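# Push chocolate bars from steel table onto infeed belt

## Task

Push the whole row of chocolate bars from the steel table onto the white infeed belt; it is done only when each bar rests flat with no part of it off the belt.

## Robot and tools

Robot: two arms, left_arm and right_arm, each with a five-fingered hand (index, middle, ring, thumb). right_arm has a right hand; left_arm has its mirror image, a left hand. Calibrated bases in the scene frame: left_arm at (-0.046, +0.370, 0) m, right_arm at (+0.012, -0.326, 0) m, both turned almost not at all about z.

Frames. Scene frame: origin at table-top height, midway between the nominal bases; +z up, +x out over the table, +y toward left_arm. Image left/right does not match arm names. Fixed cameras and the table use the scene frame. Each arm's hand pose, velocities, targets and wrist-camera pose use that arm's own base frame. Hand point axes (right hand): +z runs along straight fingers toward the tips, +x crosses the palm away from the thumb, +y points out of the palm face (the face sits at y = -0.062). On the left hand +x points toward the thumb. Straight fingertips reach about z = +0.12 to +0.16 m. A rigid mast on the palm side of the wrist (x +0.05 to +0.10, z -0.16 to -0.11, up to y = +0.06; x sign flipped on the left hand) can strike things.

execute_actions(actions, cameras). actions is a list of actions run in order; each action lasts 0.5 s and is a table of up to 15 rows, one per 1/30 s step; if fewer rows are given, the last row is held. Each row is one flat list of 48 numbers, all in [-1, 1], covering both arms even if one is idle, in this order: left_arm dx, dy, dz, rx, ry, rz; left hand's 16 motor goals; left current_limit, speed; then right_arm dx, dy, dz, rx, ry, rz; right hand's 16 motor goals; right current_limit, speed.

Arm numbers are offsets, not poses: they are measured from that arm's Hand target as it stood when the action began, along that arm's base axes. Every row in an action is counted from that same start, so rows do not add up within an action, but each new action or call adds on again. Scale: 1.0 = 0.6 m for dx, dy, dz and 180 degrees for rx, ry, rz, which together form one rotation vector turning about the Hand target position. A translation longer than 1.0 is scaled down along its direction. Each step the commanded orientation is clipped to within 40 degrees of the measured one. The arm may fall short; a later action (even all zeros) asks again, and if it still rests short, send the remaining gap as an offset. Tiny moves may not start. The elbow sags, so the hand sits lower than commanded; command higher as needed. Resting errors of a few cm are normal and not evidence of contact. To stop pressing on something, command the target back past the hand point.

Hand numbers are absolute goal angles, each scaled linearly between the hinge's two stops, order: index_abd, index_mcp, index_pip, index_dip, middle_abd, middle_mcp, middle_pip, middle_dip, ring_abd, ring_mcp, ring_pip, ring_dip, thumb_cmc, thumb_axl, thumb_mcp, thumb_ipl. Values for straight: _abd 0.00, _mcp +0.75, _pip +0.58, _dip +0.70, thumb_cmc +0.71, thumb_axl +0.68, thumb_mcp +0.23, thumb_ipl +0.17. Toward -1, finger joints curl toward the palm and _abd spreads away from the thumb; thumb_cmc toward -1 brings the thumb in front of the palm. current_limit maps -1..+1 to 0..550 mA (floor 11 mA); low values may leave fingers too weak to move. speed sets hinge speed to (speed+1)/2 of 8.5 rad/s. Start values: current_limit +0.4, speed -0.6; settings persist. A 0 is a real goal, so to leave a hand unchanged resend its hand_goal, hand_current_limit and hand_speed.

cameras: list of names (cam_high, cam_low, cam_left_wrist, cam_right_wrist), ["all"], or []. Omitted/null gives all images only with an empty actions list. An unknown name voids the call. An empty actions list just reports state and images, including the current scene number.

Results per arm: end_effector_position (m) and end_effector_quat_wxyz in the base frame (may be a few cm off, more at long reach); Hand target (next offsets start here); joint positions, velocities ("within noise" if still), torques (include arm weight, offset and noisy; numbers 3 and 4 wrap at ±28 N m); step readings of position during motion; motor temperatures. Hand: hand_goal, hand_measured, hand_current_ma (positive pushes toward -1), hand_state per motor (moving, goal, blocked, overload), hand_current_limit, hand_speed.

zoom_image(camera, region): enlarges [x0, y0, x1, y1] pixels (origin top-left, at most 504 by 504) of a camera in the latest image set. Sizes: cam_high and cam_low 504x504, wrist cameras 672x504 fisheye.

finished_scene(scene): give the current scene number; ends the scene irreversibly, and the bars must stay on the belt without the robot.

Joint ranges (rad): waist ±2.880, shoulder 0 to 3.142, elbow 0 to 3.019 (straight 2.964), wrist pitch -1.693 to 1.571, wrist yaw ±1.571, wrist roll ±2.094. With the wrist near the waist axis, small hand moves can swing the whole arm.

Avoid: knocking bars off the table or leaving them off it, dropping or flinging them, slamming or shoving hard into the table or heavy objects, and any contact between the two arms or one hand gripping the other's fingers. A hand motor at 495 mA or more for 5 s shuts down for 10 s. Motors heat when holding loads, stretched out or pushing against unreachable targets; MOTOR HOT appears at 85 °C and at 100 °C the arm drops for 30-60 s. The robot keeps the last command while you think, and objects may get brief random nudges.

Each tool is called in YAML: its name, and indented under it one key for each argument.

## Session

execute_actions:
  actions: []

zoom_image:
  camera: "cam_high"
  region: [140, 110, 340, 310]

Scene clock: 0.00 s.
left_arm: end_effector_position=(+0.2994, -0.3219, +0.2924) hand_goal=(+0.000, +0.754, +0.576, +0.696, +0.000, +0.754, +0.576, +0.696, +0.000, +0.754, +0.576, +0.696, +0.714, +0.678, +0.226, +0.168) hand_measured=(+0.000, +0.754, +0.576, +0.696, +0.000, +0.754, +0.576, +0.696, +0.000, +0.754, +0.576, +0.696, +0.714, +0.678, +0.226, +0.168) hand_current_ma=(+0, +0, +0, +0, +0, +0, +0, +0, +0, +0, +0, +0, +0, +0, +0, +0) hand_state=(goal, goal, goal, goal, goal, goal, goal, goal, goal, goal, goal, goal, goal, goal, goal, goal) hand_current_limit=0.40 hand_speed=-0.60 end_effector_quat_wxyz=(+0.000, +1.000, +0.019, +0.016) | right_arm: end_effector_position=(+0.2759, +0.0653, +0.1867) hand_goal=(+0.000, +0.754, +0.576, +0.696, +0.000, +0.754, +0.576, +0.696, +0.000, +0.754, +0.576, +0.696, +0.714, +0.678, +0.226, +0.168) hand_measured=(+0.000, +0.754, +0.576, +0.696, +0.000, +0.754, +0.576, +0.696, +0.000, +0.754, +0.576, +0.696, +0.714, +0.678, +0.226, +0.168) hand_current_ma=(+0, +0, +0, +0, +0, +0, +0, +0, +0, +0, +0, +0, +0, +0, +0, +0) hand_state=(goal, goal, goal, goal, goal, goal, goal, goal, goal, goal, goal, goal, goal, goal, goal, goal) hand_current_limit=0.40 hand_speed=-0.60 end_effector_quat_wxyz=(+0.257, -0.011, +0.943, -0.212)
Joint positions: left_arm=[-0.725 1.273 1.343 -1.617 -0.022 0.809] | right_arm=[0.317 0.646 0.647 -1.157 0.555 -1.396]
Joint velocities: within noise
Joint torques (N m): no reading
Motor temperatures (°C): left_arm=[31 33 32 30 32 32] | right_arm=[33 33 33 29 31 31]
Heat: left arm: hottest shoulder 33 °C; right arm: hottest waist 33 °C.
Hand target: left_arm +0.3033, -0.3254, +0.3049; +0.009, +0.999, +0.019, +0.026 | right_arm +0.2836, +0.0676, +0.2045; +0.274, -0.005, +0.939, -0.207

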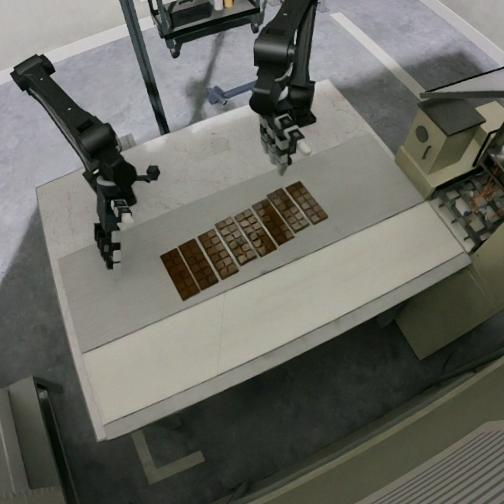

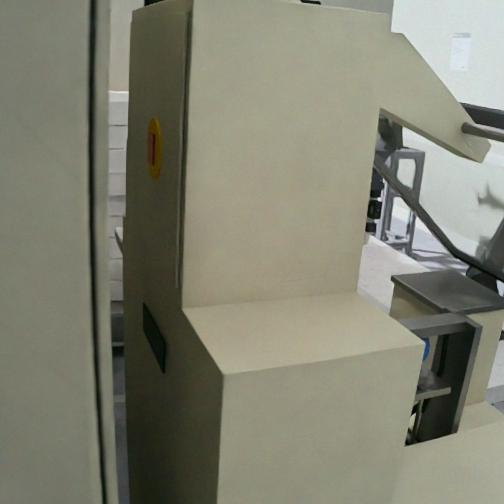

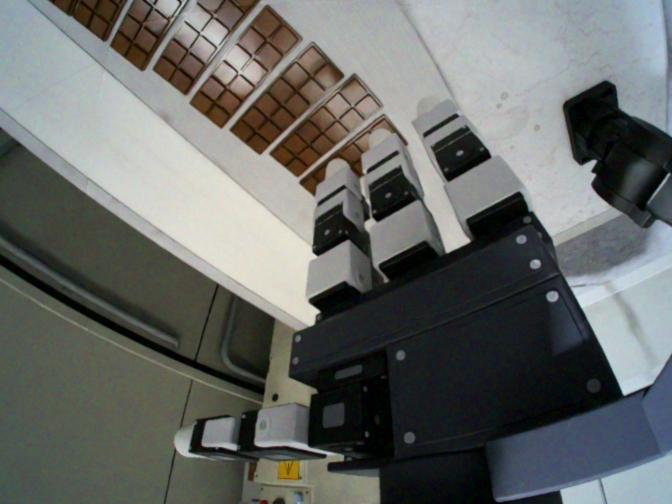

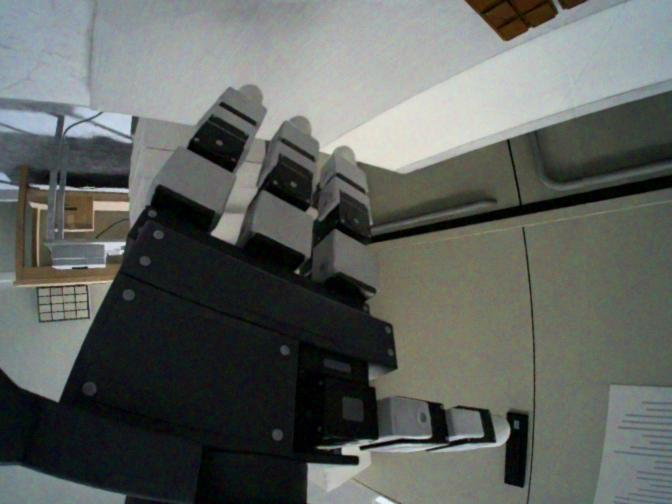

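Scaled by 2.520 from the camera's 504x504 image, which has a finer 720x720 frame.

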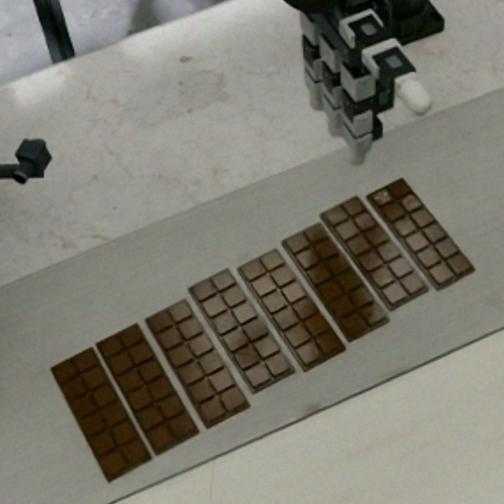

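zoom_image:
  camera: "cam_high"
  region: [150, 210, 270, 330]

zoom_image:
  camera: "cam_high"
  region: [230, 150, 350, 270]

Scaled by 4.200 from the camera's 504x504 image, which has a finer 720x720 frame.

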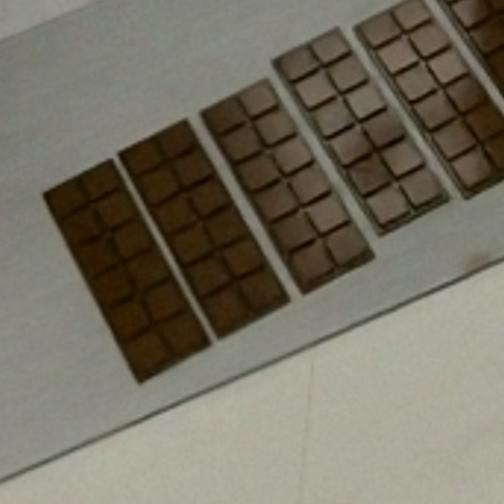

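Scaled by 4.200 from the camera's 504x504 image, which has a finer 720x720 frame.

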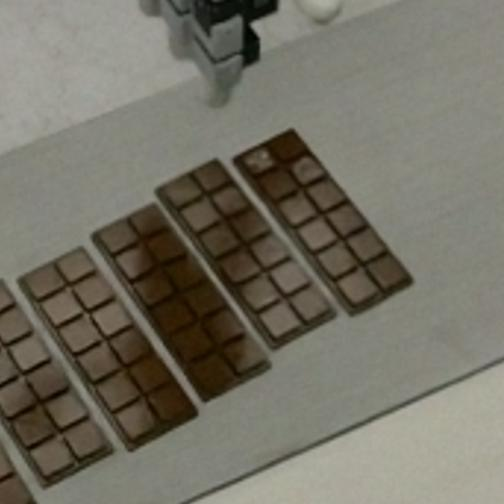

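execute_actions:
  actions:
    - [[0.006,0.004,0,-0.0021,0.0028,0.0585,-0.13,0.754,0.576,0.696,0,0.754,0.576,0.696,0,0.2,0.1,0.2,0.714,0.678,0.226,0.168,0.4,-0.6,0.005,0.005,0.03,0.0277,0.0067,-0.0494,-0.13,0.754,0.576,0.696,0,0.754,0.576,0.696,0,0.2,0.1,0.2,0.714,0.678,0.226,0.168,0.4,-0.6],[0.012,0.008,0,-0.0042,0.0055,0.117,-0.13,0.754,0.576,0.696,0,0.754,0.576,0.696,0,0.2,0.1,0.2,0.714,0.678,0.226,0.168,0.4,-0.6,0.01,0.01,0.06,0.0554,0.0133,-0.0988,-0.13,0.754,0.576,0.696,0,0.754,0.576,0.696,0,0.2,0.1,0.2,0.714,0.678,0.226,0.168,0.4,-0.6],[0.018,0.011,0,-0.0063,0.0083,0.1754,-0.13,0.754,0.576,0.696,0,0.754,0.576,0.696,0,-0.07,-0.3,-0.17,0.714,0.678,0.226,0.168,0.4,-0.6,0.02,0.02,0.1,0.0831,0.02,-0.1482,-0.13,0.754,0.576,0.696,0,0.754,0.576,0.696,0,-0.07,-0.3,-0.17,0.714,0.678,0.226,0.168,0.4,-0.6]]
    - [[0.006,0.004,-0.02,-0.0021,0.0028,0.0585,-0.13,0.754,0.576,0.696,0,0.754,0.576,0.696,0,-0.07,-0.3,-0.17,0.714,0.678,0.226,0.168,0.4,-0.6,0.007,0.005,0,0.0277,0.0067,-0.0494,-0.13,0.754,0.576,0.696,0,0.754,0.576,0.696,0,-0.07,-0.3,-0.17,0.714,0.678,0.226,0.168,0.4,-0.6],[0.012,0.008,-0.04,-0.0042,0.0055,0.117,-0.13,0.754,0.576,0.696,0,0.754,0.576,0.696,0,-0.07,-0.3,-0.17,0.714,0.678,0.226,0.168,0.4,-0.6,0.014,0.01,0,0.0554,0.0133,-0.0988,-0.13,0.754,0.576,0.696,0,0.754,0.576,0.696,0,-0.07,-0.3,-0.17,0.714,0.678,0.226,0.168,0.4,-0.6],[0.018,0.011,-0.06,-0.0063,0.0083,0.1754,-0.13,0.754,0.576,0.696,0,0.754,0.576,0.696,0,-0.07,-0.3,-0.17,0.714,0.678,0.226,0.168,0.4,-0.6,0.022,0.02,0,0.0831,0.02,-0.1482,-0.13,0.754,0.576,0.696,0,0.754,0.576,0.696,0,-0.07,-0.3,-0.17,0.714,0.678,0.226,0.168,0.4,-0.6]]
    - [[0.006,0.004,-0.02,-0.0021,0.0028,0.0585,-0.13,0.754,0.576,0.696,0,0.754,0.576,0.696,0,-0.07,-0.3,-0.17,0.714,0.678,0.226,0.168,0.4,-0.6,0.007,0.005,-0.02,0.0277,0.0067,-0.0494,-0.13,0.754,0.576,0.696,0,0.754,0.576,0.696,0,-0.07,-0.3,-0.17,0.714,0.678,0.226,0.168,0.4,-0.6],[0.012,0.008,-0.04,-0.0042,0.0055,0.117,-0.13,0.754,0.576,0.696,0,0.754,0.576,0.696,0,-0.07,-0.3,-0.17,0.714,0.678,0.226,0.168,0.4,-0.6,0.014,0.01,-0.04,0.0554,0.0133,-0.0988,-0.13,0.754,0.576,0.696,0,0.754,0.576,0.696,0,-0.07,-0.3,-0.17,0.714,0.678,0.226,0.168,0.4,-0.6],[0.018,0.011,-0.06,-0.0063,0.0083,0.1754,-0.13,0.754,0.576,0.696,0,0.754,0.576,0.696,0,-0.07,-0.3,-0.17,0.714,0.678,0.226,0.168,0.4,-0.6,0.022,0.02,-0.06,0.0831,0.02,-0.1482,-0.13,0.754,0.576,0.696,0,0.754,0.576,0.696,0,-0.07,-0.3,-0.17,0.714,0.678,0.226,0.168,0.4,-0.6]]
  cameras: ["cam_high","cam_left_wrist","cam_right_wrist"]

zoom_image:
  camera: "cam_high"
  region: [110, 110, 310, 310]

Scene clock: 12.53 s.
left_arm: end_effector_position=(+0.3292, -0.2931, +0.2201) hand_goal=(-0.130, +0.754, +0.576, +0.696, +0.000, +0.754, +0.576, +0.696, +0.000, -0.070, -0.300, -0.170, +0.714, +0.678, +0.226, +0.168) hand_measured=(-0.126, +0.754, +0.576, +0.696, +0.000, +0.754, +0.576, +0.696, +0.000, -0.054, -0.292, -0.168, +0.714, +0.678, +0.224, +0.168) hand_current_ma=(+5, -1, +1, +0, +0, -1, +1, +0, +0, +41, +15, +5, +0, -1, -5, +0) hand_state=(goal, goal, goal, goal, goal, goal, goal, goal, goal, goal, goal, goal, goal, goal, goal, goal) hand_current_limit=0.40 hand_speed=-0.60 end_effector_quat_wxyz=(-0.007, +0.667, +0.745, -0.011) | right_arm: end_effector_position=(+0.3093, +0.0965, +0.2121) hand_goal=(-0.130, +0.754, +0.576, +0.696, +0.000, +0.754, +0.576, +0.696, +0.000, -0.070, -0.300, -0.170, +0.714, +0.678, +0.226, +0.168) hand_measured=(-0.128, +0.752, +0.576, +0.696, +0.000, +0.750, +0.576, +0.696, +0.000, -0.054, -0.294, -0.168, +0.712, +0.678, +0.224, +0.168) hand_current_ma=(+1, -3, +0, +0, +0, -4, +0, +0, +0, +29, +8, +2, -2, -1, -4, +0) hand_state=(goal, goal, goal, goal, goal, goal, goal, goal, goal, goal, goal, goal, goal, goal, goal, goal) hand_current_limit=0.40 hand_speed=-0.60 end_effector_quat_wxyz=(-0.031, +0.660, +0.751, -0.003)
Joint positions: left_arm=[-0.909 1.418 1.3 -1.462 0.024 -1.018] | right_arm=[0.417 0.997 0.94 -1.545 -0.053 0.288]
Joint torques (N m): left_arm=[0.15 -8.47 10.26 0.51 -0.23 -0.2] | right_arm=[0.97 -3.49 11.17 0.96 0.18 0.08]
Heat: left arm: hottest elbow 35 °C; right arm: hottest elbow 37 °C.
Hand target: left_arm +0.3357, -0.3055, +0.2327; +0.012, +0.663, +0.749, -0.011 | right_arm +0.3220, +0.1037, +0.2286; -0.017, +0.662, +0.749, +0.016
Off the commanded pose: left_arm 0.019 m, 2 deg | right_arm 0.022 m, 3 deg.
Step readings (end_effector_position of left_arm | right_arm):
0: (+0.2994, -0.3219, +0.2924) | (+0.2759, +0.0653, +0.1867)
1: (+0.2995, -0.3218, +0.2924) | (+0.2760, +0.0653, +0.1868)
2: (+0.3003, -0.3217, +0.2924) | (+0.2756, +0.0657, +0.1868)
4: (+0.3036, -0.3224, +0.2932) | (+0.2705, +0.0710, +0.1891)
8: (+0.3099, -0.3216, +0.2957) | (+0.2711, +0.0768, +0.2099)
15: (+0.3110, -0.3219, +0.2976) | (+0.2829, +0.0759, +0.2386)
16: (+0.3114, -0.3215, +0.2976) | (+0.2831, +0.0766, +0.2387)
17: (+0.3120, -0.3209, +0.2976) | (+0.2829, +0.0782, +0.2382)
19: (+0.3122, -0.3192, +0.2946) | (+0.2815, +0.0859, +0.2365)
23: (+0.3121, -0.3134, +0.2801) | (+0.2853, +0.0930, +0.2330)
30: (+0.3173, -0.3118, +0.2681) | (+0.2942, +0.0901, +0.2358)
31: (+0.3182, -0.3108, +0.2672) | (+0.2948, +0.0903, +0.2367)
32: (+0.3190, -0.3097, +0.2662) | (+0.2952, +0.0920, +0.2370)
34: (+0.3205, -0.3091, +0.2622) | (+0.2935, +0.1000, +0.2335)
38: (+0.3265, -0.3081, +0.2456) | (+0.2986, +0.1107, +0.2205)
45: (+0.3307, -0.3017, +0.2206) | (+0.3090, +0.1024, +0.2117)
Images, in order (width x height): cam_high 504x504, cam_left_wrist 672x504, cam_right_wrist 672x504.

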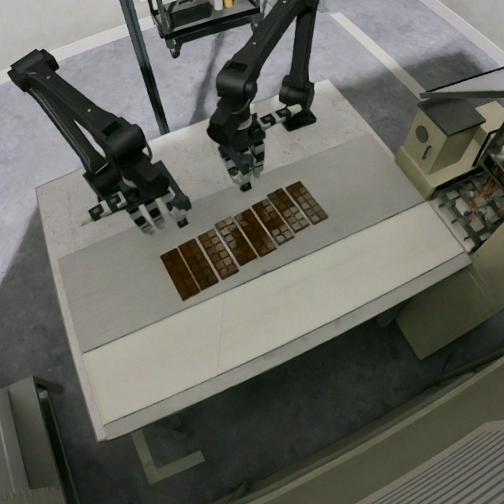

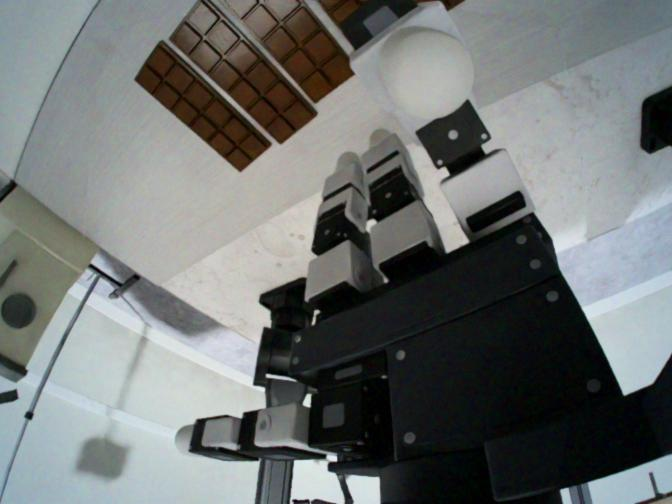

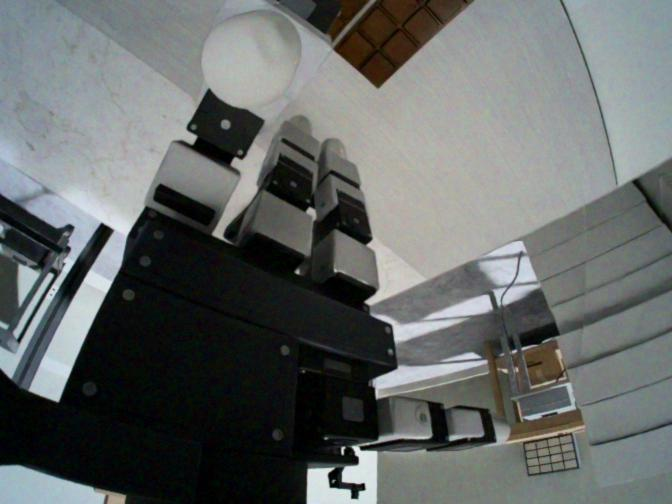

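Scaled by 2.520 from the camera's 504x504 image, which has a finer 720x720 frame.

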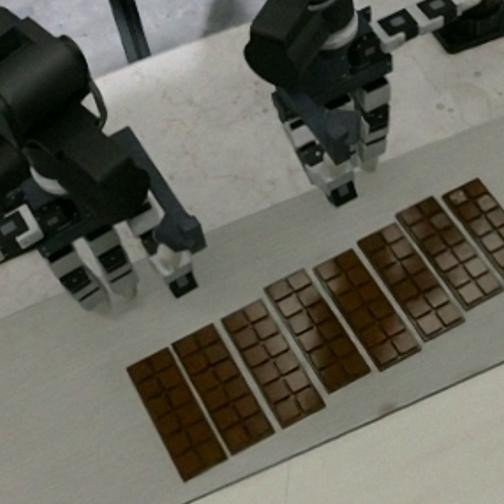

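execute_actions:
  actions:
    - [[0.006,-0.002,-0.04,0,0,0,-0.13,0.754,0.576,0.696,0,0.754,0.576,0.696,0,-0.07,-0.3,-0.17,0.714,0.678,0.226,0.168,0.4,-0.6,0.015,0.002,-0.035,0,0,0,-0.13,0.754,0.576,0.696,0,0.754,0.576,0.696,0,-0.07,-0.3,-0.17,0.714,0.678,0.226,0.168,0.4,-0.6],[0.015,-0.005,-0.11,0,0,0,-0.13,0.754,0.576,0.696,0,0.754,0.576,0.696,0,-0.07,-0.3,-0.17,0.714,0.678,0.226,0.168,0.4,-0.6,0.035,0.002,-0.095,0,0,0,-0.13,0.754,0.576,0.696,0,0.754,0.576,0.696,0,-0.07,-0.3,-0.17,0.714,0.678,0.226,0.168,0.4,-0.6]]
  cameras: ["cam_high","cam_left_wrist","cam_right_wrist"]

zoom_image:
  camera: "cam_high"
  region: [120, 170, 240, 290]

zoom_image:
  camera: "cam_high"
  region: [210, 140, 330, 260]

Scene clock: 14.53 s.
left_arm: end_effector_position=(+0.3405, -0.3059, +0.1637) hand_goal=(-0.130, +0.754, +0.576, +0.696, +0.000, +0.754, +0.576, +0.696, +0.000, -0.070, -0.300, -0.170, +0.714, +0.678, +0.226, +0.168) hand_measured=(-0.126, +0.754, +0.576, +0.696, +0.000, +0.754, +0.576, +0.696, +0.000, -0.056, -0.292, -0.168, +0.714, +0.678, +0.224, +0.168) hand_current_ma=(+4, -1, +1, +0, +0, -1, +1, +0, +0, +36, +14, +5, +0, -1, -5, +0) hand_state=(goal, goal, goal, goal, goal, goal, goal, goal, goal, goal, goal, goal, goal, goal, goal, goal) hand_current_limit=0.40 hand_speed=-0.60 end_effector_quat_wxyz=(+0.003, +0.667, +0.745, -0.010) | right_arm: end_effector_position=(+0.3355, +0.1049, +0.1651) hand_goal=(-0.130, +0.754, +0.576, +0.696, +0.000, +0.754, +0.576, +0.696, +0.000, -0.070, -0.300, -0.170, +0.714, +0.678, +0.226, +0.168) hand_measured=(-0.128, +0.752, +0.576, +0.696, +0.000, +0.752, +0.576, +0.696, +0.000, -0.056, -0.294, -0.168, +0.712, +0.678, +0.224, +0.168) hand_current_ma=(+1, -2, +0, +0, +0, -2, +0, +0, +0, +28, +7, +2, -1, -1, -4, +0) hand_state=(goal, goal, goal, goal, goal, goal, goal, goal, goal, goal, goal, goal, goal, goal, goal, goal) hand_current_limit=0.40 hand_speed=-0.60 end_effector_quat_wxyz=(-0.024, +0.662, +0.749, +0.003)
Joint positions: left_arm=[-0.909 1.479 1.211 -1.293 0.019 -1.019] | right_arm=[0.413 1.084 0.869 -1.37 -0.045 0.288]
Joint torques (N m): left_arm=[1.03 -9.35 7.97 0.59 -0.23 -0.12] | right_arm=[-0.62 -5.07 8.79 1.03 0.19 -0.1]
Heat: left arm: hottest elbow 35 °C; right arm: hottest elbow 37 °C.
Hand target: left_arm +0.3448, -0.3086, +0.1669; +0.012, +0.663, +0.749, -0.011 | right_arm +0.3429, +0.1048, +0.1714; -0.017, +0.662, +0.749, +0.015
Off the commanded pose: left_arm 0.006 m, 1 deg | right_arm 0.010 m, 2 deg.
Step readings (end_effector_position of left_arm | right_arm):
0: (+0.3292, -0.2930, +0.2201) | (+0.3092, +0.0965, +0.2121)
1: (+0.3294, -0.2931, +0.2201) | (+0.3094, +0.0965, +0.2120)
2: (+0.3303, -0.2941, +0.2203) | (+0.3106, +0.0968, +0.2122)
4: (+0.3348, -0.2995, +0.2168) | (+0.3188, +0.0998, +0.2101)
8: (+0.3386, -0.3039, +0.1917) | (+0.3305, +0.1044, +0.1881)
15: (+0.3397, -0.3050, +0.1636) | (+0.3342, +0.1045, +0.1648)
Images, in order (width x height): cam_high 504x504, cam_left_wrist 672x504, cam_right_wrist 672x504.

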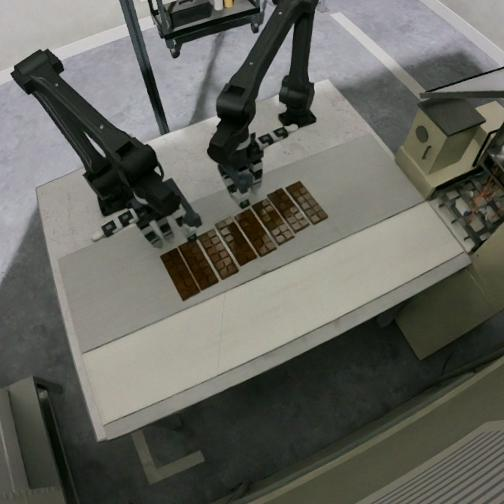

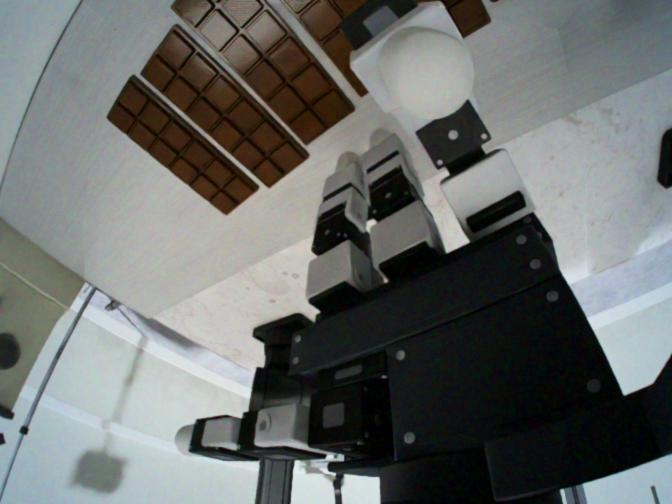

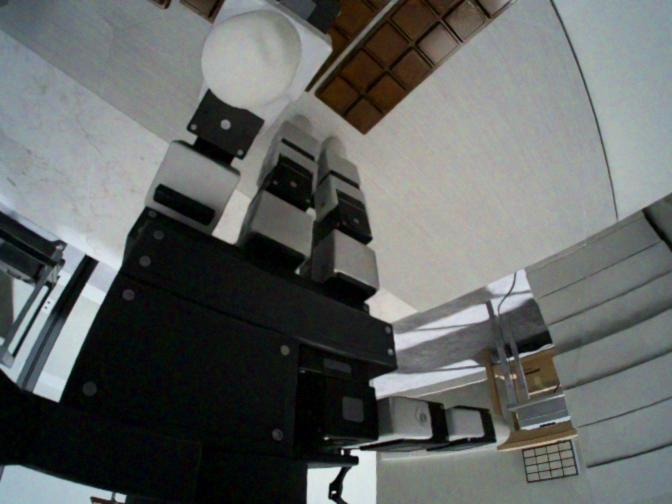

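Scaled by 4.200 from the camera's 504x504 image, which has a finer 720x720 frame.

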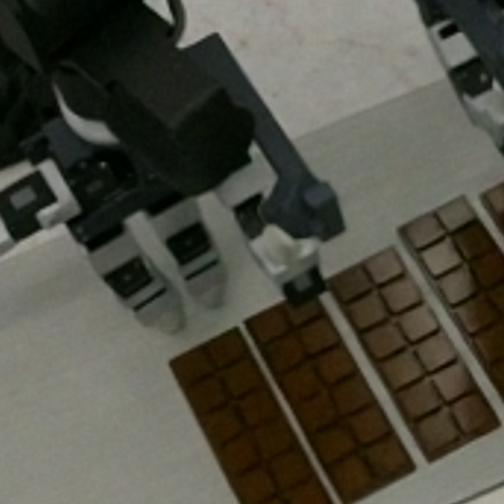

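Scaled by 4.200 from the camera's 504x504 image, which has a finer 720x720 frame.

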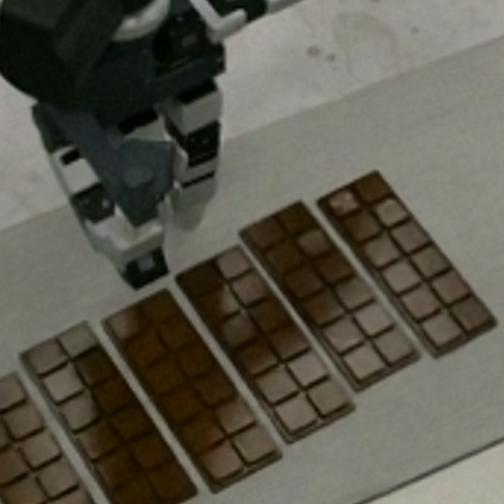

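execute_actions:
  actions:
    - [[0.02,0,0,0,0,0,-0.13,0.754,0.576,0.696,0,0.754,0.576,0.696,0,-0.07,-0.3,-0.17,0.714,0.678,0.226,0.168,0.4,-0.6,0.015,0.007,0.003,0,0,0,-0.13,0.754,0.576,0.696,0,0.754,0.576,0.696,0,-0.07,-0.3,-0.17,0.714,0.678,0.226,0.168,0.4,-0.6],[0.04,0,0,0,0,0,-0.13,0.754,0.576,0.696,0,0.754,0.576,0.696,0,-0.07,-0.3,-0.17,0.714,0.678,0.226,0.168,0.4,-0.6,0.03,0.014,0.005,0,0,0,-0.13,0.754,0.576,0.696,0,0.754,0.576,0.696,0,-0.07,-0.3,-0.17,0.714,0.678,0.226,0.168,0.4,-0.6]]
  cameras: ["cam_high","cam_left_wrist","cam_right_wrist"]

zoom_image:
  camera: "cam_high"
  region: [120, 170, 240, 290]

zoom_image:
  camera: "cam_high"
  region: [210, 140, 330, 260]

Scene clock: 17.97 s.
left_arm: end_effector_position=(+0.3542, -0.2935, +0.1525) hand_goal=(-0.130, +0.754, +0.576, +0.696, +0.000, +0.754, +0.576, +0.696, +0.000, -0.070, -0.300, -0.170, +0.714, +0.678, +0.226, +0.168) hand_measured=(-0.126, +0.754, +0.576, +0.696, +0.000, +0.754, +0.576, +0.696, +0.000, -0.056, -0.292, -0.168, +0.714, +0.678, +0.224, +0.168) hand_current_ma=(+4, -1, +1, +0, +0, -1, +1, +0, +0, +36, +14, +5, +0, -1, -5, +0) hand_state=(goal, goal, goal, goal, goal, goal, goal, goal, goal, goal, goal, goal, goal, goal, goal, goal) hand_current_limit=0.40 hand_speed=-0.60 end_effector_quat_wxyz=(-0.010, +0.659, +0.752, -0.007) | right_arm: end_effector_position=(+0.3413, +0.1074, +0.1548) hand_goal=(-0.130, +0.754, +0.576, +0.696, +0.000, +0.754, +0.576, +0.696, +0.000, -0.070, -0.300, -0.170, +0.714, +0.678, +0.226, +0.168) hand_measured=(-0.128, +0.752, +0.576, +0.696, +0.000, +0.754, +0.578, +0.696, +0.000, -0.056, -0.294, -0.168, +0.712, +0.678, +0.224, +0.168) hand_current_ma=(+1, -1, +1, +0, +1, +0, +2, +1, +0, +28, +7, +2, -1, -1, -4, +0) hand_state=(goal, goal, goal, goal, goal, goal, goal, goal, goal, goal, goal, goal, goal, goal, goal, goal) hand_current_limit=0.40 hand_speed=-0.60 end_effector_quat_wxyz=(-0.029, +0.662, +0.749, -0.008)
Joint positions: left_arm=[-0.868 1.505 1.211 -1.293 0.017 -1] | right_arm=[0.413 1.127 0.876 -1.359 -0.045 0.288]
Joint torques (N m): left_arm=[0.91 -9.23 10.81 0.34 -0.15 0.06] | right_arm=[-0.32 -4.89 11.69 0.87 0.17 -0.07]
Heat: left arm: hottest elbow 36 °C; right arm: hottest elbow 37 °C.
Hand target: left_arm +0.3688, -0.3084, +0.1668; +0.012, +0.663, +0.749, -0.011 | right_arm +0.3609, +0.1133, +0.1743; -0.017, +0.662, +0.749, +0.015
Off the commanded pose: left_arm 0.025 m, 3 deg | right_arm 0.028 m, 3 deg.
Step readings (end_effector_position of left_arm | right_arm):
0: (+0.3405, -0.3059, +0.1637) | (+0.3355, +0.1049, +0.1651)
1: (+0.3405, -0.3059, +0.1637) | (+0.3355, +0.1049, +0.1651)
2: (+0.3406, -0.3058, +0.1637) | (+0.3356, +0.1049, +0.1650)
4: (+0.3419, -0.3046, +0.1632) | (+0.3362, +0.1052, +0.1637)
8: (+0.3485, -0.2984, +0.1588) | (+0.3380, +0.1060, +0.1553)
15: (+0.3541, -0.2933, +0.1525) | (+0.3413, +0.1074, +0.1549)
Images, in order (width x height): cam_high 504x504, cam_left_wrist 672x504, cam_right_wrist 672x504.

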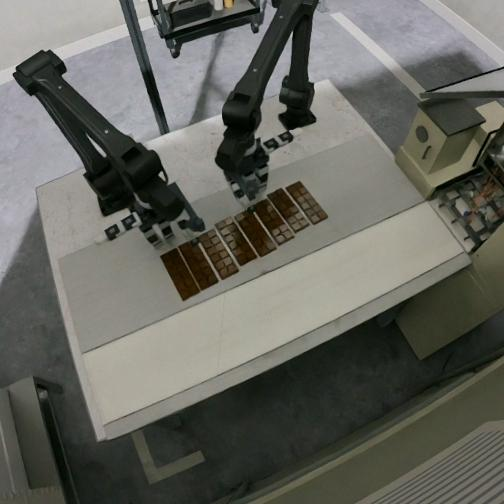

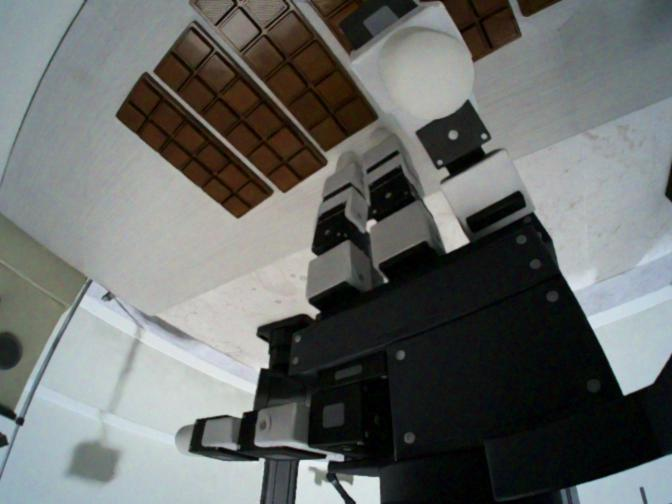

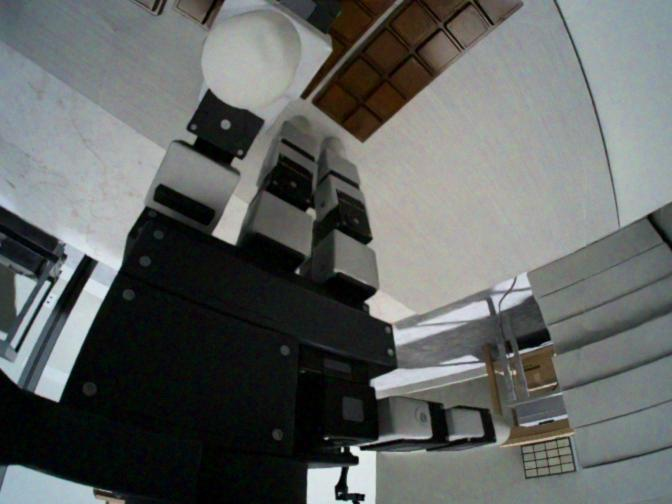

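Scaled by 4.200 from the camera's 504x504 image, which has a finer 720x720 frame.

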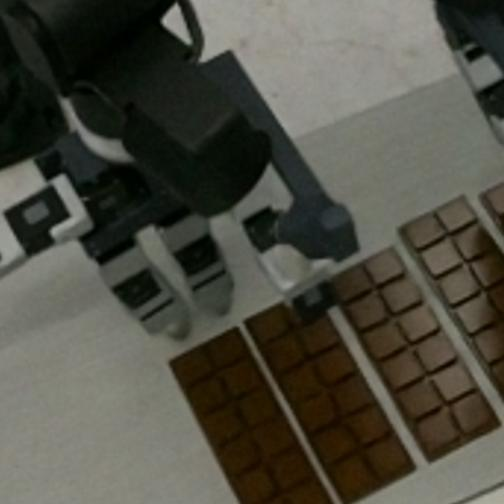

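Scaled by 4.200 from the camera's 504x504 image, which has a finer 720x720 frame.

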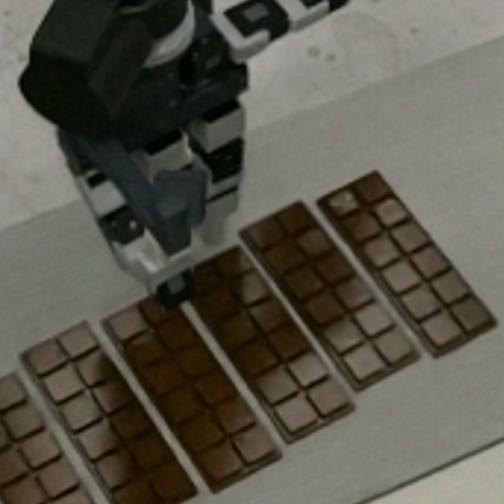

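execute_actions:
  actions:
    - [[0.025,0.0,0.001,0,0,0,-0.13,0.754,0.576,0.696,0,0.754,0.576,0.696,0,-0.07,-0.3,-0.17,0.714,0.678,0.226,0.168,0.4,-0.6,0.02,0.002,0.010,0,0,0,-0.13,0.754,0.576,0.696,0,0.754,0.576,0.696,0,-0.07,-0.3,-0.17,0.714,0.678,0.226,0.168,0.4,-0.6],[0.05,0.002,0.002,0,0,0,-0.13,0.754,0.576,0.696,0,0.754,0.576,0.696,0,-0.07,-0.3,-0.17,0.714,0.678,0.226,0.168,0.4,-0.6,0.05,0.005,0.012,0,0,0,-0.13,0.754,0.576,0.696,0,0.754,0.576,0.696,0,-0.07,-0.3,-0.17,0.714,0.678,0.226,0.168,0.4,-0.6]]
  cameras: ["cam_high","cam_left_wrist","cam_right_wrist"]

zoom_image:
  camera: "cam_high"
  region: [140, 190, 260, 310]

zoom_image:
  camera: "cam_high"
  region: [210, 150, 330, 270]

Scene clock: 20.00 s.
left_arm: end_effector_position=(+0.3853, -0.2962, +0.1573) hand_goal=(-0.130, +0.754, +0.576, +0.696, +0.000, +0.754, +0.576, +0.696, +0.000, -0.070, -0.300, -0.170, +0.714, +0.678, +0.226, +0.168) hand_measured=(-0.126, +0.754, +0.576, +0.696, +0.000, +0.756, +0.580, +0.698, +0.000, -0.056, -0.292, -0.168, +0.714, +0.678, +0.224, +0.168) hand_current_ma=(+4, -1, +1, +0, +0, +3, +5, +1, +0, +36, +14, +5, +0, -1, -5, +0) hand_state=(goal, goal, goal, goal, goal, goal, goal, goal, goal, goal, goal, goal, goal, goal, goal, goal) hand_current_limit=0.40 hand_speed=-0.60 end_effector_quat_wxyz=(+0.000, +0.659, +0.752, -0.009) | right_arm: end_effector_position=(+0.3691, +0.1106, +0.1591) hand_goal=(-0.130, +0.754, +0.576, +0.696, +0.000, +0.754, +0.576, +0.696, +0.000, -0.070, -0.300, -0.170, +0.714, +0.678, +0.226, +0.168) hand_measured=(-0.130, +0.758, +0.580, +0.698, +0.000, +0.756, +0.578, +0.696, +0.000, -0.056, -0.294, -0.168, +0.712, +0.678, +0.224, +0.168) hand_current_ma=(+1, +4, +3, +1, +1, +1, +2, +1, +0, +28, +7, +2, -1, -1, -4, +0) hand_state=(goal, goal, goal, goal, goal, goal, goal, goal, goal, goal, goal, goal, goal, goal, goal, goal) hand_current_limit=0.40 hand_speed=-0.60 end_effector_quat_wxyz=(-0.030, +0.663, +0.748, -0.010)
Joint positions: left_arm=[-0.818 1.547 1.271 -1.293 0.018 -0.949] | right_arm=[0.388 1.203 0.947 -1.359 -0.044 0.266]
Joint torques (N m): left_arm=[1.08 -9.29 10.81 -0.03 -0.14 0.1] | right_arm=[-0.56 -6.12 12.19 0.75 0.13 -0.11]
Heat: left arm: hottest elbow 36 °C; right arm: hottest elbow 37 °C.
Hand target: left_arm +0.3988, -0.3073, +0.1681; +0.012, +0.663, +0.749, -0.011 | right_arm +0.3909, +0.1163, +0.1815; -0.017, +0.662, +0.749, +0.015
Off the commanded pose: left_arm 0.020 m, 2 deg | right_arm 0.032 m, 3 deg.
Step readings (end_effector_position of left_arm | right_arm):
0: (+0.3542, -0.2936, +0.1525) | (+0.3413, +0.1074, +0.1548)
1: (+0.3543, -0.2937, +0.1527) | (+0.3413, +0.1074, +0.1548)
2: (+0.3548, -0.2942, +0.1529) | (+0.3418, +0.1074, +0.1549)
4: (+0.3592, -0.2961, +0.1544) | (+0.3462, +0.1078, +0.1559)
8: (+0.3760, -0.2975, +0.1576) | (+0.3625, +0.1094, +0.1590)
15: (+0.3849, -0.2956, +0.1577) | (+0.3690, +0.1106, +0.1591)
Images, in order (width x height): cam_high 504x504, cam_left_wrist 672x504, cam_right_wrist 672x504.

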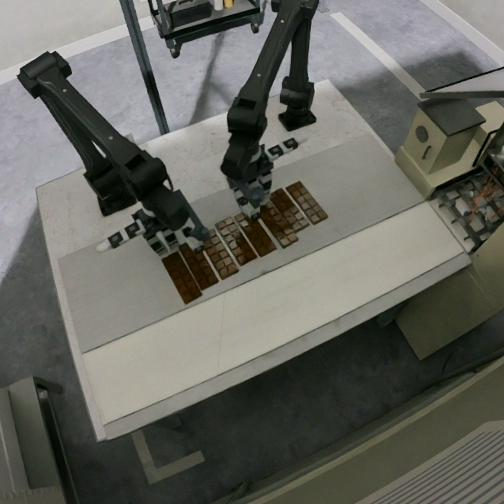

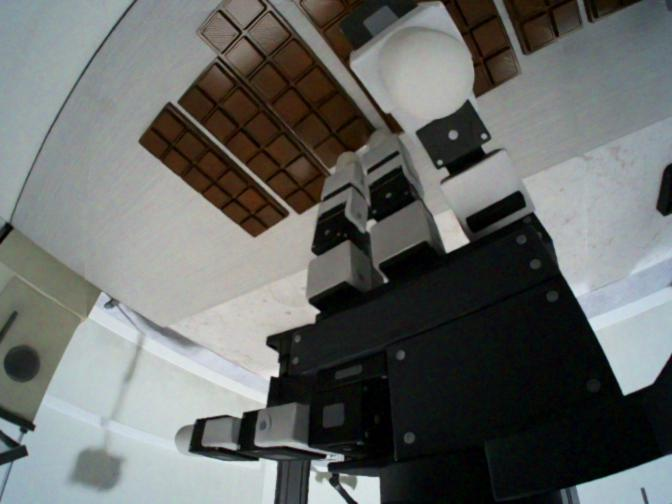

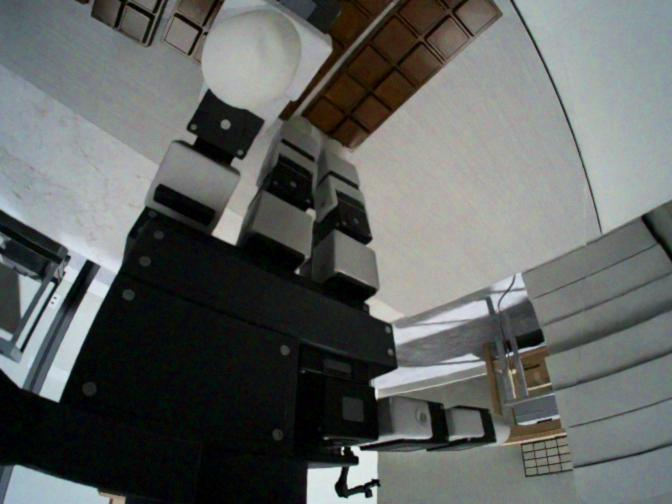

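Scaled by 4.200 from the camera's 504x504 image, which has a finer 720x720 frame.

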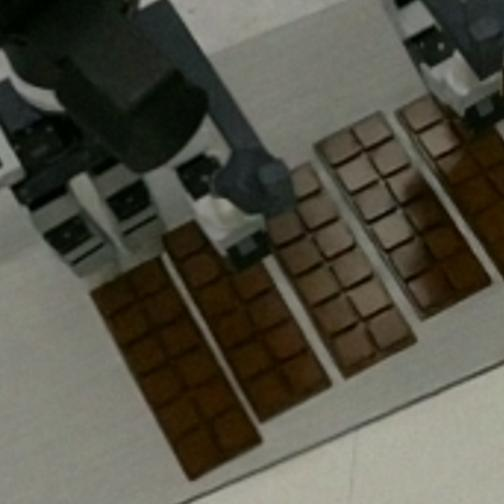

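Scaled by 4.200 from the camera's 504x504 image, which has a finer 720x720 frame.

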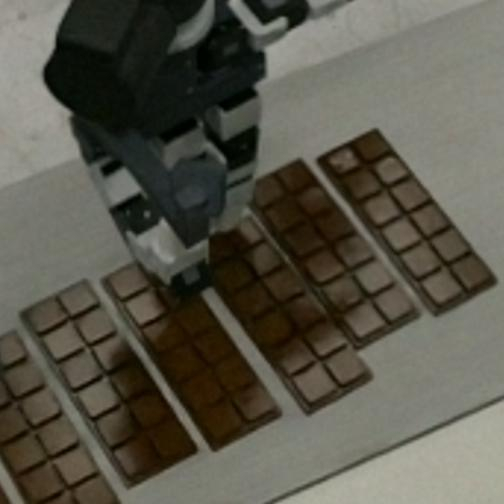

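execute_actions:
  actions:
    - [[0.025,-0.003,-0.002,0,0,-0.011,-0.13,0.754,0.576,0.696,0,0.754,0.576,0.696,0,-0.07,-0.3,-0.17,0.714,0.678,0.226,0.168,0.4,-0.6,0.02,0.0,0.0,0,0,-0.008,-0.13,0.754,0.576,0.696,0,0.754,0.576,0.696,0,-0.07,-0.3,-0.17,0.714,0.678,0.226,0.168,0.4,-0.6],[0.05,-0.005,-0.006,0,0,-0.022,-0.13,0.754,0.576,0.696,0,0.754,0.576,0.696,0,-0.07,-0.3,-0.17,0.714,0.678,0.226,0.168,0.4,-0.6,0.05,0.000,-0.001,0,0,-0.017,-0.13,0.754,0.576,0.696,0,0.754,0.576,0.696,0,-0.07,-0.3,-0.17,0.714,0.678,0.226,0.168,0.4,-0.6]]
  cameras: ["cam_high","cam_left_wrist","cam_right_wrist"]

zoom_image:
  camera: "cam_high"
  region: [140, 190, 260, 310]

zoom_image:
  camera: "cam_high"
  region: [210, 150, 330, 270]

Scene clock: 22.83 s.
left_arm: end_effector_position=(+0.4145, -0.3015, +0.1575) hand_goal=(-0.130, +0.754, +0.576, +0.696, +0.000, +0.754, +0.576, +0.696, +0.000, -0.070, -0.300, -0.170, +0.714, +0.678, +0.226, +0.168) hand_measured=(-0.126, +0.764, +0.584, +0.700, +0.000, +0.756, +0.578, +0.698, +0.000, -0.056, -0.292, -0.168, +0.714, +0.678, +0.224, +0.168) hand_current_ma=(+5, +26, +16, +5, +0, +2, +4, +1, +0, +36, +14, +5, +0, -1, -5, +0) hand_state=(goal, goal, goal, goal, goal, goal, goal, goal, goal, goal, goal, goal, goal, goal, goal, goal) hand_current_limit=0.40 hand_speed=-0.60 end_effector_quat_wxyz=(+0.004, +0.685, +0.728, -0.011) | right_arm: end_effector_position=(+0.3973, +0.1122, +0.1603) hand_goal=(-0.130, +0.754, +0.576, +0.696, +0.000, +0.754, +0.576, +0.696, +0.000, -0.070, -0.300, -0.170, +0.714, +0.678, +0.226, +0.168) hand_measured=(-0.130, +0.760, +0.580, +0.698, +0.000, +0.756, +0.578, +0.696, +0.000, -0.056, -0.294, -0.168, +0.712, +0.678, +0.224, +0.168) hand_current_ma=(+1, +7, +4, +1, +1, +2, +2, +1, +0, +28, +7, +2, -1, -1, -4, +0) hand_state=(goal, goal, goal, goal, goal, goal, goal, goal, goal, goal, goal, goal, goal, goal, goal, goal) hand_current_limit=0.40 hand_speed=-0.60 end_effector_quat_wxyz=(-0.030, +0.676, +0.736, -0.011)
Joint positions: left_arm=[-0.774 1.59 1.321 -1.295 0.022 -0.835] | right_arm=[0.368 1.282 1.017 -1.354 -0.044 0.281]
Joint torques (N m): left_arm=[1.44 -9.52 10.66 -0.01 -0.15 0.11] | right_arm=[-0.38 -7.12 12.04 1.02 0.14 0.08]
Motor temperatures (°C): left_arm=[31 34 37 30 32 32] | right_arm=[33 33 38 29 31 31]
Heat: left arm: hottest elbow 37 °C; right arm: hottest elbow 38 °C.
Hand target: left_arm +0.4288, -0.3103, +0.1644; +0.012, +0.688, +0.725, -0.011 | right_arm +0.4209, +0.1162, +0.1811; -0.016, +0.682, +0.731, +0.016
Off the commanded pose: left_arm 0.018 m, 1 deg | right_arm 0.032 m, 4 deg.
Step readings (end_effector_position of left_arm | right_arm):
0: (+0.3853, -0.2963, +0.1573) | (+0.3691, +0.1106, +0.1591)
1: (+0.3853, -0.2963, +0.1572) | (+0.3692, +0.1107, +0.1592)
2: (+0.3861, -0.2968, +0.1574) | (+0.3697, +0.1106, +0.1593)
4: (+0.3898, -0.2992, +0.1572) | (+0.3743, +0.1100, +0.1598)
8: (+0.4049, -0.3013, +0.1575) | (+0.3901, +0.1121, +0.1598)
15: (+0.4142, -0.3006, +0.1576) | (+0.3974, +0.1124, +0.1603)
Images, in order (width x height): cam_high 504x504, cam_left_wrist 672x504, cam_right_wrist 672x504.

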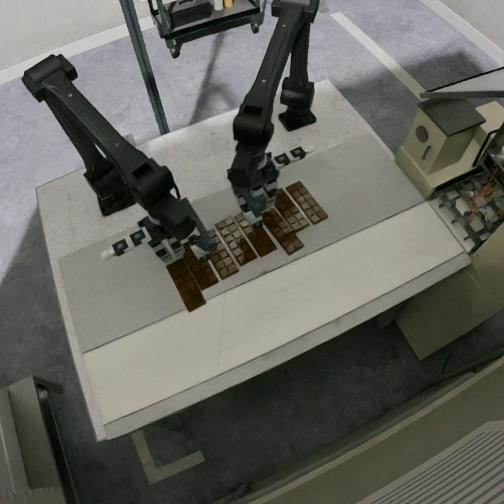

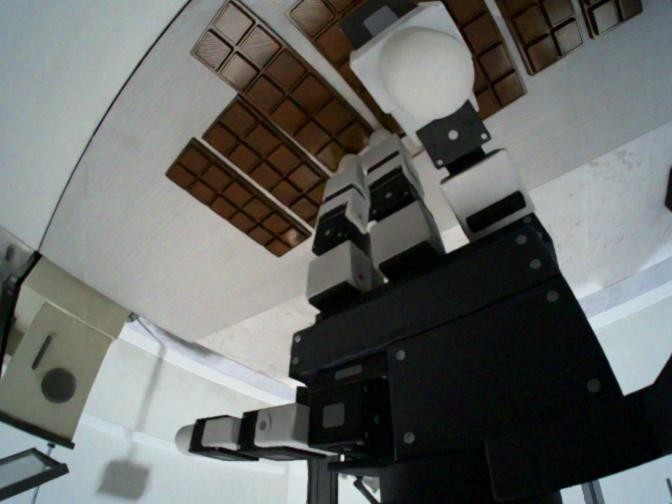

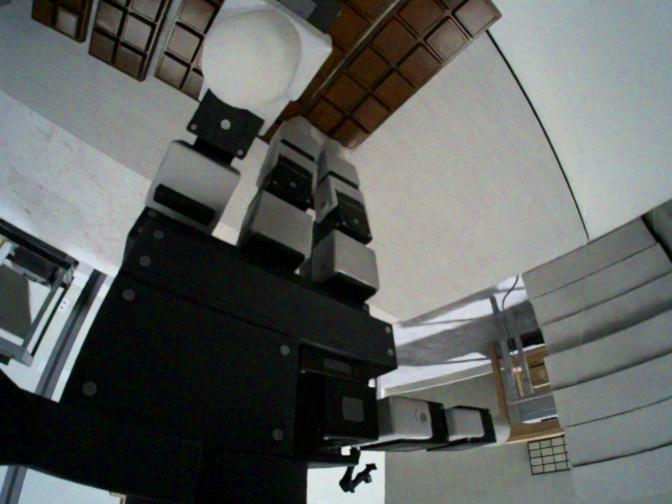

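Scaled by 4.200 from the camera's 504x504 image, which has a finer 720x720 frame.

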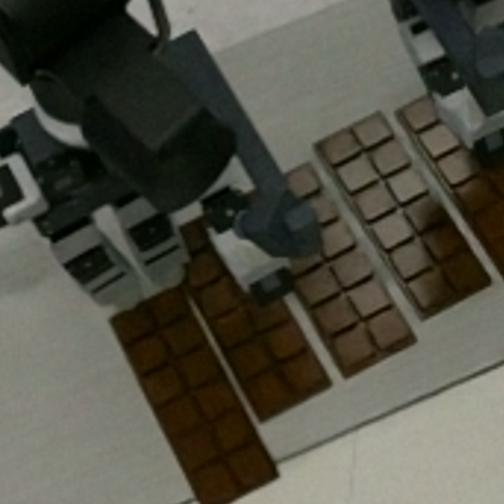

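Scaled by 4.200 from the camera's 504x504 image, which has a finer 720x720 frame.

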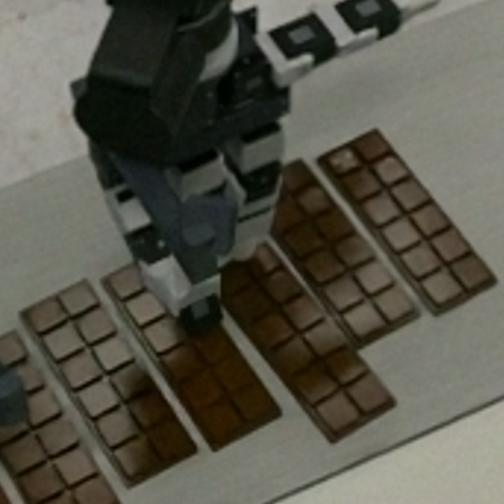

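execute_actions:
  actions:
    - [[0.035,0.004,-0.004,0,0,0,-0.13,0.754,0.576,0.696,0,0.754,0.576,0.696,0,-0.07,-0.3,-0.17,0.714,0.678,0.226,0.168,0.4,-0.6,0.035,0.003,-0.001,0,0,0,-0.13,0.754,0.576,0.696,0,0.754,0.576,0.696,0,-0.07,-0.3,-0.17,0.714,0.678,0.226,0.168,0.4,-0.6],[0.07,0.008,-0.007,0,0,0,-0.13,0.754,0.576,0.696,0,0.754,0.576,0.696,0,-0.07,-0.3,-0.17,0.714,0.678,0.226,0.168,0.4,-0.6,0.07,0.006,-0.001,0,0,0,-0.13,0.754,0.576,0.696,0,0.754,0.576,0.696,0,-0.07,-0.3,-0.17,0.714,0.678,0.226,0.168,0.4,-0.6]]
  cameras: ["cam_high","cam_left_wrist","cam_right_wrist"]

zoom_image:
  camera: "cam_high"
  region: [150, 230, 270, 350]

zoom_image:
  camera: "cam_high"
  region: [220, 160, 340, 280]

Scene clock: 24.80 s.
left_arm: end_effector_position=(+0.4580, -0.2971, +0.1580) hand_goal=(-0.130, +0.754, +0.576, +0.696, +0.000, +0.754, +0.576, +0.696, +0.000, -0.070, -0.300, -0.170, +0.714, +0.678, +0.226, +0.168) hand_measured=(-0.128, +0.772, +0.592, +0.704, -0.002, +0.756, +0.578, +0.698, +0.000, -0.056, -0.292, -0.168, +0.714, +0.678, +0.224, +0.168) hand_current_ma=(+2, +46, +36, +15, -2, +2, +4, +2, +0, +36, +14, +5, +0, -1, -5, +0) hand_state=(goal, goal, goal, goal, goal, goal, goal, goal, goal, goal, goal, goal, goal, goal, goal, goal) hand_current_limit=0.40 hand_speed=-0.60 end_effector_quat_wxyz=(+0.008, +0.684, +0.729, -0.011) | right_arm: end_effector_position=(+0.4390, +0.1151, +0.1622) hand_goal=(-0.130, +0.754, +0.576, +0.696, +0.000, +0.754, +0.576, +0.696, +0.000, -0.070, -0.300, -0.170, +0.714, +0.678, +0.226, +0.168) hand_measured=(-0.130, +0.762, +0.580, +0.698, +0.000, +0.758, +0.580, +0.696, +0.000, -0.056, -0.294, -0.168, +0.712, +0.678, +0.224, +0.168) hand_current_ma=(+0, +12, +6, +1, +0, +6, +3, +1, +0, +28, +7, +2, -1, -1, -4, +0) hand_state=(goal, goal, goal, goal, goal, goal, goal, goal, goal, goal, goal, goal, goal, goal, goal, goal) hand_current_limit=0.40 hand_speed=-0.60 end_effector_quat_wxyz=(-0.030, +0.683, +0.730, -0.009)
Joint positions: left_arm=[-0.706 1.658 1.406 -1.305 0.023 -0.771] | right_arm=[0.339 1.386 1.119 -1.348 -0.044 0.272]
Joint torques (N m): left_arm=[1.14 -10.11 10.44 0.01 -0.13 0.14] | right_arm=[-0.5 -8.76 11.9 1.06 0.16 -0.13]
Heat: left arm: hottest elbow 37 °C; right arm: hottest elbow 38 °C.
Hand target: left_arm +0.4708, -0.3054, +0.1602; +0.012, +0.688, +0.725, -0.011 | right_arm +0.4630, +0.1199, +0.1806; -0.016, +0.682, +0.731, +0.016
Off the commanded pose: left_arm 0.015 m, 1 deg | right_arm 0.031 m, 3 deg.
Step readings (end_effector_position of left_arm | right_arm):
0: (+0.4145, -0.3016, +0.1575) | (+0.3973, +0.1122, +0.1603)
1: (+0.4146, -0.3017, +0.1577) | (+0.3975, +0.1123, +0.1603)
2: (+0.4157, -0.3012, +0.1577) | (+0.3984, +0.1123, +0.1605)
4: (+0.4216, -0.3027, +0.1574) | (+0.4052, +0.1127, +0.1610)
8: (+0.4431, -0.3020, +0.1577) | (+0.4285, +0.1137, +0.1613)
15: (+0.4576, -0.2968, +0.1580) | (+0.4390, +0.1150, +0.1622)
Images, in order (width x height): cam_high 504x504, cam_left_wrist 672x504, cam_right_wrist 672x504.

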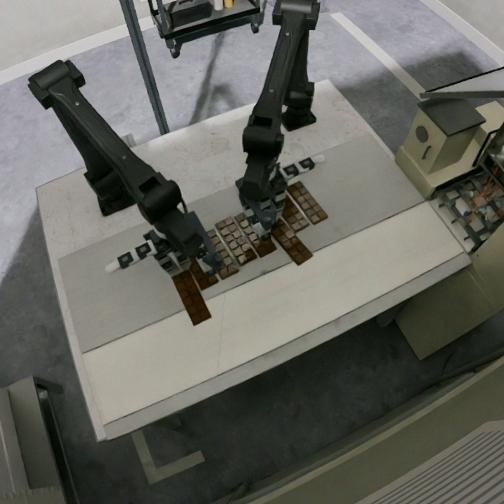

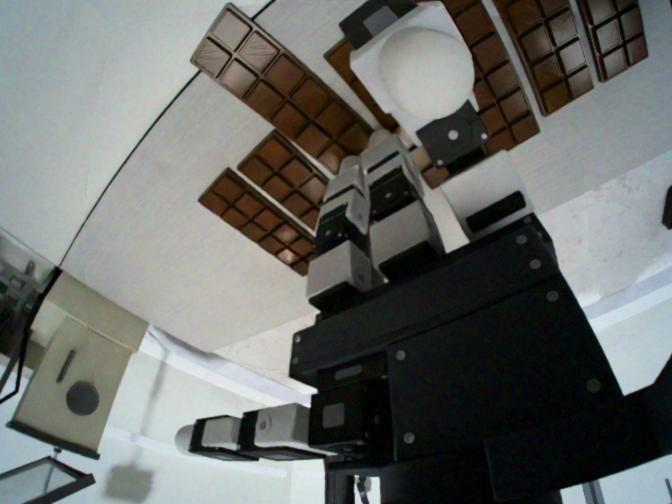

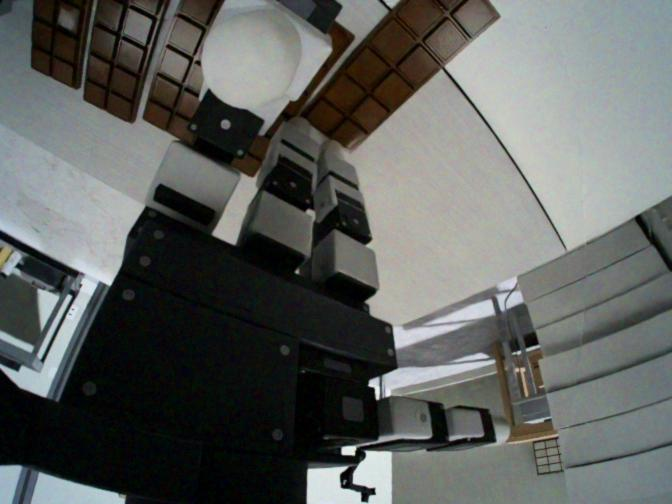

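Scaled by 4.200 from the camera's 504x504 image, which has a finer 720x720 frame.

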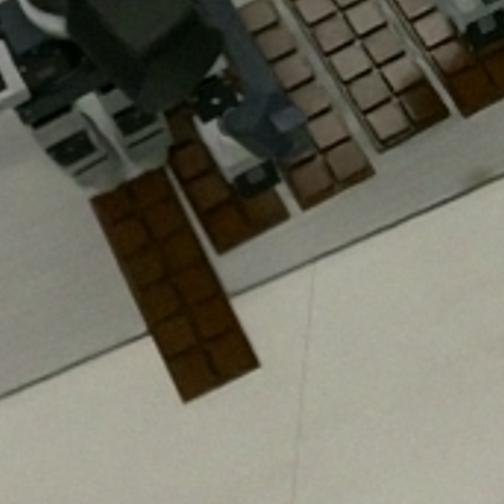

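Scaled by 4.200 from the camera's 504x504 image, which has a finer 720x720 frame.

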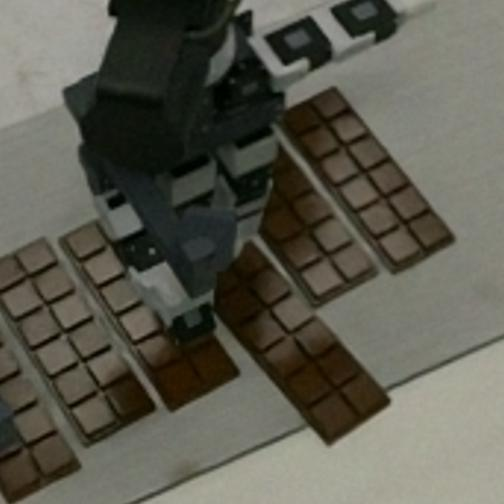

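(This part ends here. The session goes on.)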